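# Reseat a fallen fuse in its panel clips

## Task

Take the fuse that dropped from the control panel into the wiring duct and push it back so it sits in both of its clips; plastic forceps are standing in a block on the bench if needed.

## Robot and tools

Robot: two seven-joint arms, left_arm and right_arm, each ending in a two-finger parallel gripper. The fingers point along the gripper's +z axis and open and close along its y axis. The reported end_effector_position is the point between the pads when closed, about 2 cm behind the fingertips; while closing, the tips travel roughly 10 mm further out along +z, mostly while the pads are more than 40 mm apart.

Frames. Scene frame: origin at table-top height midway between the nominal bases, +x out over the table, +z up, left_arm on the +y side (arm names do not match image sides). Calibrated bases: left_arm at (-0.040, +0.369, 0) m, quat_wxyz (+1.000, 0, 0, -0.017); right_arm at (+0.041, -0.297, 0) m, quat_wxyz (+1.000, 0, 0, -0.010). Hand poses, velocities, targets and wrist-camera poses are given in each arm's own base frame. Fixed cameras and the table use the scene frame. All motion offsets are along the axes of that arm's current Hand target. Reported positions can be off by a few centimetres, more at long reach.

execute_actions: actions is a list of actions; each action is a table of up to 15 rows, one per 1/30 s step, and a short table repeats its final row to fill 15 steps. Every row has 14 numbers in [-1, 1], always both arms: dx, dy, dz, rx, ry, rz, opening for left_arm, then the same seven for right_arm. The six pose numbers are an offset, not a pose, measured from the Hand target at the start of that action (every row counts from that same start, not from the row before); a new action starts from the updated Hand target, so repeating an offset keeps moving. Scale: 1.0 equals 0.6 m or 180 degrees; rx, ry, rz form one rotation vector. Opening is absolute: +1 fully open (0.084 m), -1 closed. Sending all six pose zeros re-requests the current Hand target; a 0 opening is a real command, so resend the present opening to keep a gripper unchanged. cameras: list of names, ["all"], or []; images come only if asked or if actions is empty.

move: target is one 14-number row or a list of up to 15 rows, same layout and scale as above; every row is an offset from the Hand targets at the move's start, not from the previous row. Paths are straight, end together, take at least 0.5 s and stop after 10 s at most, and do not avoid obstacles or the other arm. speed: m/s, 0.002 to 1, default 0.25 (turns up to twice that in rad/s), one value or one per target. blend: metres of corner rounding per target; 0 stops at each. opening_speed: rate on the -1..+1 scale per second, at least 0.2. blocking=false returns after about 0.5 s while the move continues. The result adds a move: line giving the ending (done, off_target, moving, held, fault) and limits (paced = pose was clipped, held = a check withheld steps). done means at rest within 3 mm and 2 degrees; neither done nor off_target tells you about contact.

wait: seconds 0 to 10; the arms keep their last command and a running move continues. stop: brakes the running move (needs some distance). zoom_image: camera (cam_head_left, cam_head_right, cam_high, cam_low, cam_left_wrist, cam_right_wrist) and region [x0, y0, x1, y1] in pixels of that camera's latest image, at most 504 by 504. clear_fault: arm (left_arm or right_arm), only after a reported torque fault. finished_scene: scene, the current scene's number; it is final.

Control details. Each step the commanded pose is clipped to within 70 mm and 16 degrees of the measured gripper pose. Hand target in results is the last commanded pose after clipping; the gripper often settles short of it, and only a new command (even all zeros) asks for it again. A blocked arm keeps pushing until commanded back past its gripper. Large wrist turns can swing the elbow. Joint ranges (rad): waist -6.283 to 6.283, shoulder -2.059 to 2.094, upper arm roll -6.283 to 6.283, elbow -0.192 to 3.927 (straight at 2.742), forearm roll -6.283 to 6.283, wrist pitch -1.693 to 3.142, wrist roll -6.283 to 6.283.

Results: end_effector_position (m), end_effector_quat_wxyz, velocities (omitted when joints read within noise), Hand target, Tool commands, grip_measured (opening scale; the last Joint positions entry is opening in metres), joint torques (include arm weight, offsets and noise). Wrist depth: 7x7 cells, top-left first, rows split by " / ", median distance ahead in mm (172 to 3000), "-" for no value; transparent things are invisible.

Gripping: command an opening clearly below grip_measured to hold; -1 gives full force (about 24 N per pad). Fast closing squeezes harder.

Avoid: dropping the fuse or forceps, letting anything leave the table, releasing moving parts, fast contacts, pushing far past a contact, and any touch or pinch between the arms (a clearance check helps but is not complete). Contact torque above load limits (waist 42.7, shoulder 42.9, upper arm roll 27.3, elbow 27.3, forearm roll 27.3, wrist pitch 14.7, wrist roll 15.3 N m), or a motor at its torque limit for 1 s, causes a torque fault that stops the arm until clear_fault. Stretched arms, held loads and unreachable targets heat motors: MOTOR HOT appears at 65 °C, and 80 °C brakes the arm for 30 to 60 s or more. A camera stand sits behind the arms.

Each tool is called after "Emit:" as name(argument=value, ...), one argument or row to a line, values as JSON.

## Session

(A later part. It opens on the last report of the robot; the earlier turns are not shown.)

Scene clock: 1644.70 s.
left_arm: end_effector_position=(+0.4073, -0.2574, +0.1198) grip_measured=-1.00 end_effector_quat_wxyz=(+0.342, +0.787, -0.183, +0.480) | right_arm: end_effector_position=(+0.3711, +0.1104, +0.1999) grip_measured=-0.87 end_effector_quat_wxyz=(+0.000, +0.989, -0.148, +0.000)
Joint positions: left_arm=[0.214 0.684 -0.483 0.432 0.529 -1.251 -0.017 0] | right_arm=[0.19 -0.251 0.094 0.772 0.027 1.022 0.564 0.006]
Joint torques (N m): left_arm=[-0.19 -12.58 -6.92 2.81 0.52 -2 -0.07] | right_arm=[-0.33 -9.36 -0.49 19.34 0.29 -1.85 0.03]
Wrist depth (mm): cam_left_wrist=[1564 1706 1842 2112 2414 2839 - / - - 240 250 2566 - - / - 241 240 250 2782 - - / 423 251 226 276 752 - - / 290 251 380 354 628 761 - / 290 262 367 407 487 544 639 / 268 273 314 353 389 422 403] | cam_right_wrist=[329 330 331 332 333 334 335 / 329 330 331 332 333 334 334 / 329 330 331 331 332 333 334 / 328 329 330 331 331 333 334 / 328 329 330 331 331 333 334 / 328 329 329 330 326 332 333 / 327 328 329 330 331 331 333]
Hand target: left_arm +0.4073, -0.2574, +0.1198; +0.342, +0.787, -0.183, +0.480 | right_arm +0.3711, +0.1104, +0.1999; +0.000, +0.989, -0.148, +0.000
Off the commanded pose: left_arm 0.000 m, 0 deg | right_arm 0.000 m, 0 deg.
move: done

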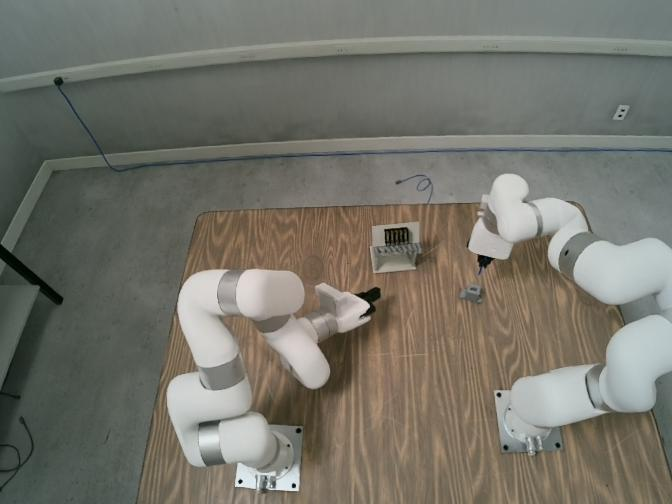

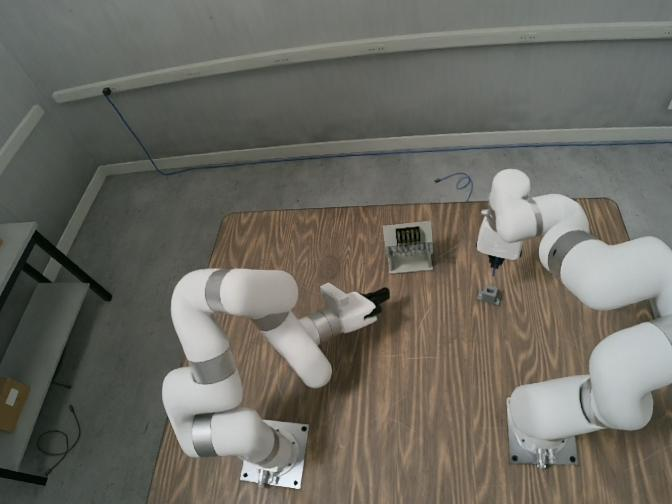

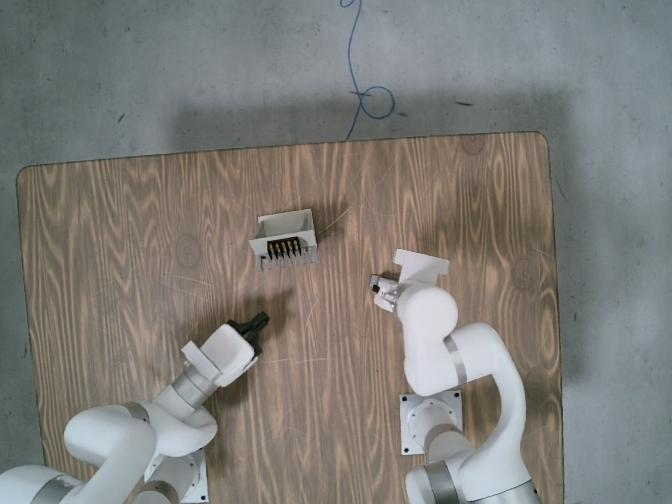

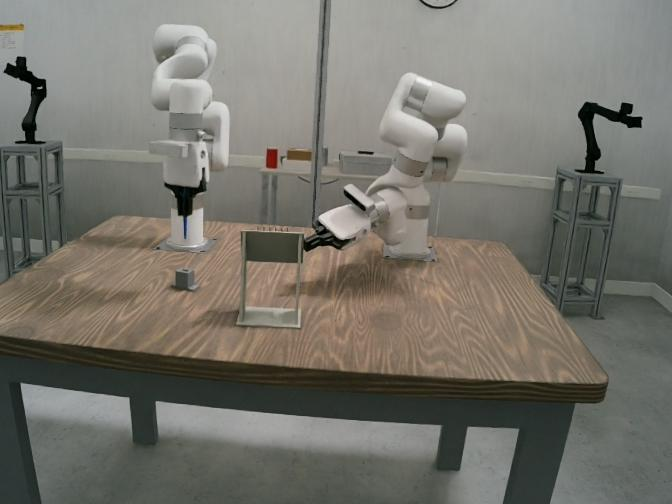

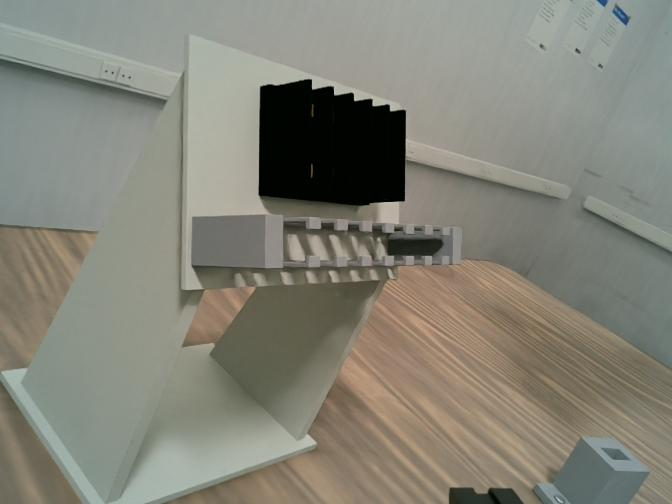

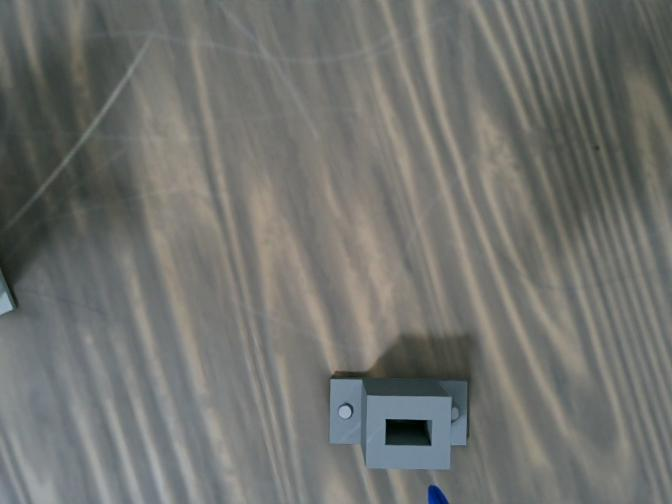

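Emit:
move(
  target=[
    [0,0,0,0,0,0,-1,-0.0038,0.0015,0.0,0,0,0,-1],
    [0,0,0,0,0,0,-1,-0.0038,0.0015,0.125,0,0,0,-1],
  ],
  speed=0.12,
  cameras=["cam_low","cam_head_left","cam_right_wrist"],
)

Emit:
zoom_image(
  camera="cam_low",
  region=[150, 210, 220, 300],
)

Emit:
zoom_image(
  camera="cam_head_left",
  region=[440, 230, 530, 320],
)

Scene clock: 1661.40 s.
left_arm: end_effector_position=(+0.4073, -0.2574, +0.1198) grip_measured=-1.00 end_effector_quat_wxyz=(+0.342, +0.787, -0.183, +0.480) | right_arm: end_effector_position=(+0.3687, +0.1102, +0.1249) grip_measured=-0.87 end_effector_quat_wxyz=(+0.000, +0.989, -0.148, +0.000)
Joint positions: left_arm=[0.214 0.684 -0.483 0.432 0.529 -1.251 -0.017 0] | right_arm=[0.189 -0.137 0.101 0.647 0.02 0.783 0.572 0.006]
Joint torques (N m): left_arm=[-0.26 -12.91 -6.95 3.05 0.48 -2.05 0] | right_arm=[-0.49 -10.58 0 17.44 -0.12 -2.24 0.32]
Wrist depth (mm): cam_left_wrist=[1550 1702 1842 2119 2389 2816 - / - - 240 250 2547 - - / - 241 240 250 2727 - - / 422 251 226 276 755 - - / 290 251 380 354 629 759 - / 290 263 366 408 486 544 586 / 268 273 314 351 390 422 397] | cam_right_wrist=[255 255 256 257 257 258 259 / 254 255 256 256 257 258 259 / 254 255 256 256 257 257 258 / 254 255 255 256 257 257 258 / 254 254 255 256 256 257 257 / 253 254 255 255 256 257 257 / 253 254 254 255 211 256 257]
Hand target: left_arm +0.4073, -0.2574, +0.1198; +0.342, +0.787, -0.183, +0.480 | right_arm +0.3687, +0.1102, +0.1249; +0.000, +0.989, -0.148, +0.000
Off the commanded pose: left_arm 0.000 m, 0 deg | right_arm 0.000 m, 0 deg.
move: done
Images, in order (width x height): cam_head_left 672x504, cam_low 672x504, cam_right_wrist 672x504.

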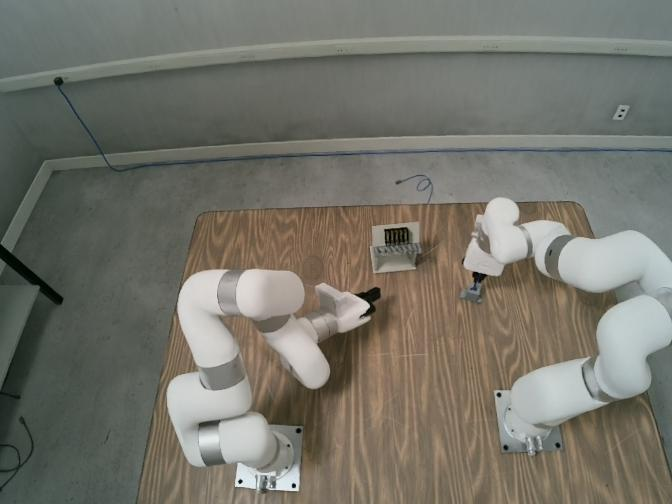

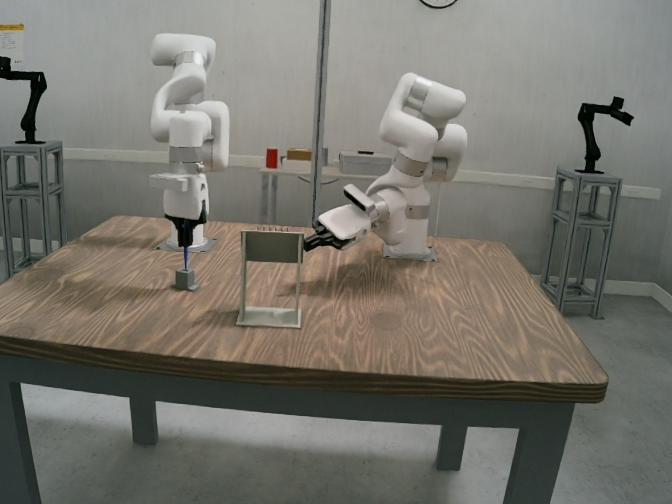

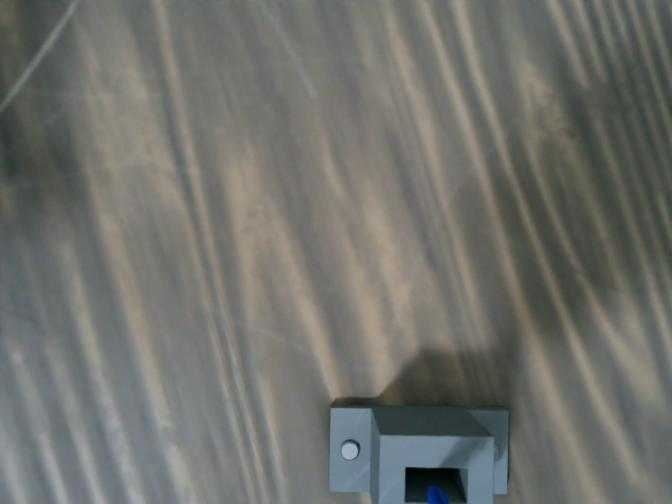

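Scaled by 5.600 from the camera's 672x504 image, which has a finer 960x720 frame.

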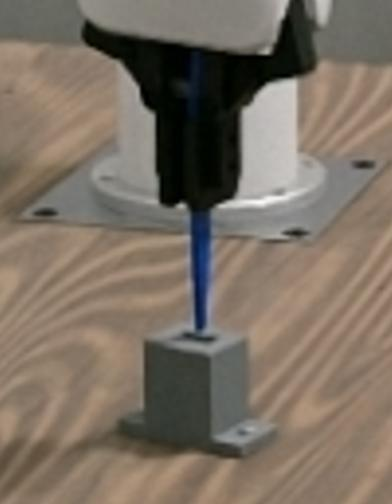

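Scaled by 5.600 from the camera's 672x504 image, which has a finer 960x720 frame.

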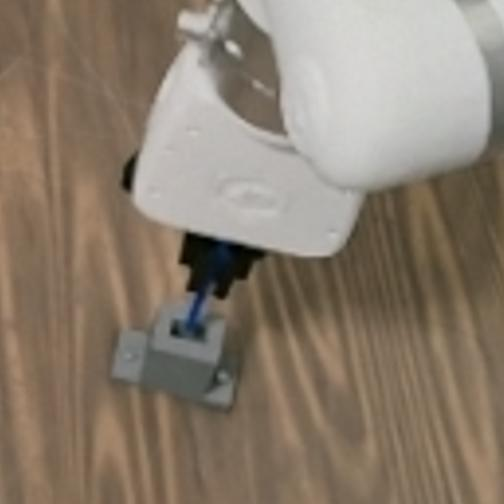

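Emit:
move(
  target=[
    [0,0,0,0,0,0,-1,0.0025,0,0.0,0,0,0,-1],
    [0,0,0,0,0,0,-1,0.0025,0,0.0667,0,0,0,-1],
    [0,0,0,0,0,0,-1,0.0025,0,0.0667,0,0,0,-0.3],
    [0,0,0,0,0,0,-1,0.0025,0,-0.06,0,0,0,-0.3],
  ],
  speed=[0.05,0.05,0.05,0.08],
  opening_speed=0.5,
  cameras=["cam_low","cam_head_left","cam_right_wrist"],
)

Emit:
zoom_image(
  camera="cam_low",
  region=[150, 210, 220, 300],
)

Scene clock: 1676.43 s.
left_arm: end_effector_position=(+0.4073, -0.2574, +0.1198) grip_measured=-1.00 end_effector_quat_wxyz=(+0.342, +0.787, -0.183, +0.480) | right_arm: end_effector_position=(+0.3701, +0.1098, +0.1609) grip_measured=-0.32 end_effector_quat_wxyz=(+0.000, +0.989, -0.148, +0.000)
Joint positions: left_arm=[0.214 0.684 -0.483 0.432 0.529 -1.251 -0.017 0] | right_arm=[0.189 -0.2 0.097 0.701 0.025 0.9 0.566 0.03]
Joint torques (N m): left_arm=[-0.36 -12.32 -6.96 2.78 0.29 -2.01 0.17] | right_arm=[0.32 -10.34 -0.67 18.98 0.28 -1.83 0.03]
Wrist depth (mm): cam_left_wrist=[1546 1698 1823 2106 2414 2782 - / - - 240 250 2556 - - / - 241 240 250 2749 - - / 423 251 226 275 751 - - / 290 251 380 355 626 724 810 / 290 263 367 407 488 543 587 / 267 273 313 351 389 422 395] | cam_right_wrist=[291 291 292 292 294 294 295 / 290 291 291 292 294 294 295 / 289 290 291 292 293 294 294 / 289 290 291 292 293 293 294 / 289 290 291 291 292 293 294 / 289 289 290 291 292 293 293 / 289 289 290 290 248 292 293]
Hand target: left_arm +0.4073, -0.2574, +0.1198; +0.342, +0.787, -0.183, +0.480 | right_arm +0.3701, +0.1098, +0.1609; +0.000, +0.989, -0.148, +0.000
Off the commanded pose: left_arm 0.000 m, 0 deg | right_arm 0.000 m, 0 deg.
move: done
Images, in order (width x height): cam_head_left 672x504, cam_low 672x504, cam_right_wrist 672x504.

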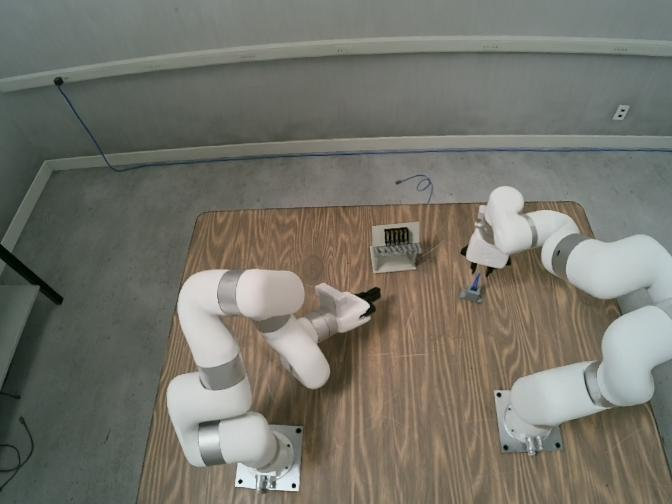

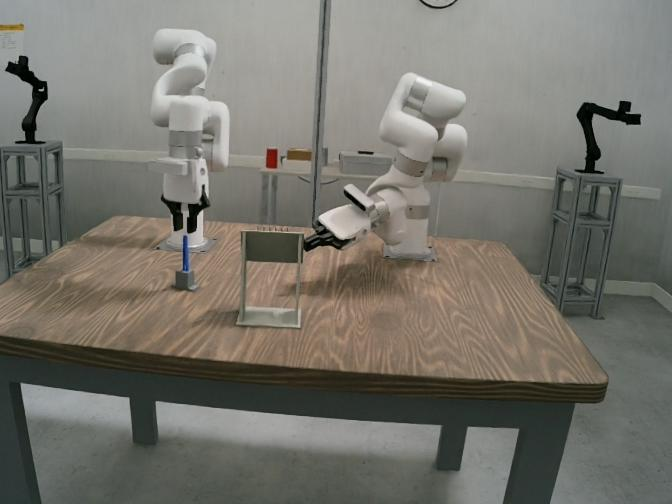

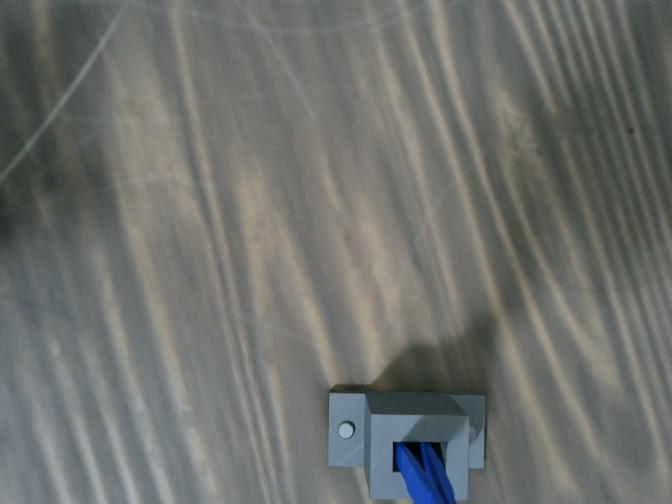

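Scaled by 5.600 from the camera's 672x504 image, which has a finer 960x720 frame.

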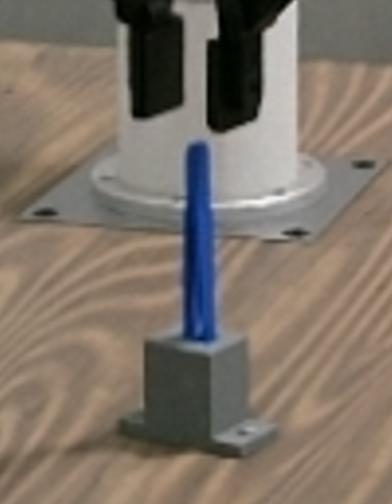

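Emit:
move(
  target=[0.0357,0.109,0.162,0.2773,-0.0088,-0.0033,-1,0,0,-0.06,0,0,0,-0.3],
  speed=0.25,
  cameras=["cam_left_wrist"],
)

Emit:
zoom_image(
  camera="cam_left_wrist",
  region=[220, 90, 450, 260],
)

Scene clock: 1688.00 s.
left_arm: end_effector_position=(+0.4384, -0.3716, +0.1327) grip_measured=-1.00 end_effector_quat_wxyz=(-0.022, +0.865, +0.036, +0.500) | right_arm: end_effector_position=(+0.3701, +0.1098, +0.1969) grip_measured=-0.32 end_effector_quat_wxyz=(+0.000, +0.989, -0.148, +0.000)
Joint positions: left_arm=[-0.632 0.843 -0.64 1.298 -1.328 -1.315 0.723 0] | right_arm=[0.189 -0.251 0.094 0.763 0.028 1.013 0.563 0.03]
Joint torques (N m): left_arm=[-0.64 -18.95 -8.45 8.65 0.73 -1.97 0.36] | right_arm=[0.25 -10.15 -0.5 19.43 0.34 -1.81 -0.03]
Wrist depth (mm): cam_left_wrist=[1661 1642 1630 1611 1585 1571 1557 / 1741 239 239 240 241 1681 1653 / - 239 226 226 241 1785 1763 / 523 240 240 241 242 1833 1847 / 426 236 241 242 243 428 448 / 374 359 355 369 355 375 375 / 334 323 317 329 329 334 335] | cam_right_wrist=[327 327 328 330 330 331 332 / 326 327 328 329 330 331 332 / 326 326 327 328 329 331 331 / 326 326 327 327 329 329 331 / 325 326 326 328 329 329 331 / 324 325 327 327 328 329 330 / 324 325 326 327 328 328 329]
Hand target: left_arm +0.4384, -0.3716, +0.1327; -0.022, +0.865, +0.036, +0.500 | right_arm +0.3701, +0.1098, +0.1969; +0.000, +0.989, -0.148, +0.000
Off the commanded pose: left_arm 0.000 m, 0 deg | right_arm 0.000 m, 0 deg.
move: done
Images, in order (width x height): cam_left_wrist 672x504.

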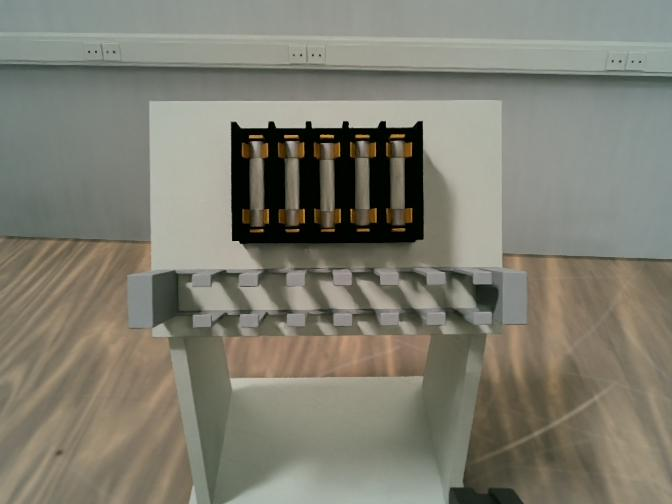

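Scaled by 2.191 from the camera's 672x504 image, which has a finer 960x720 frame.

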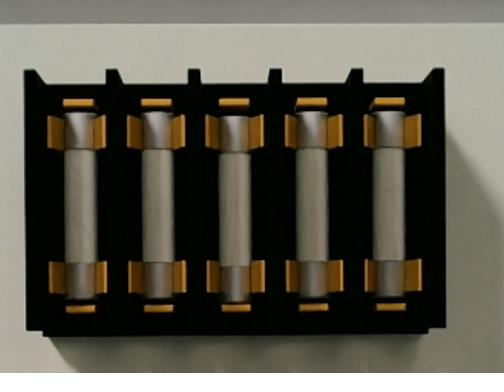

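Emit:
finished_scene(
  scene=1,
)

The scene is finished: the task was done.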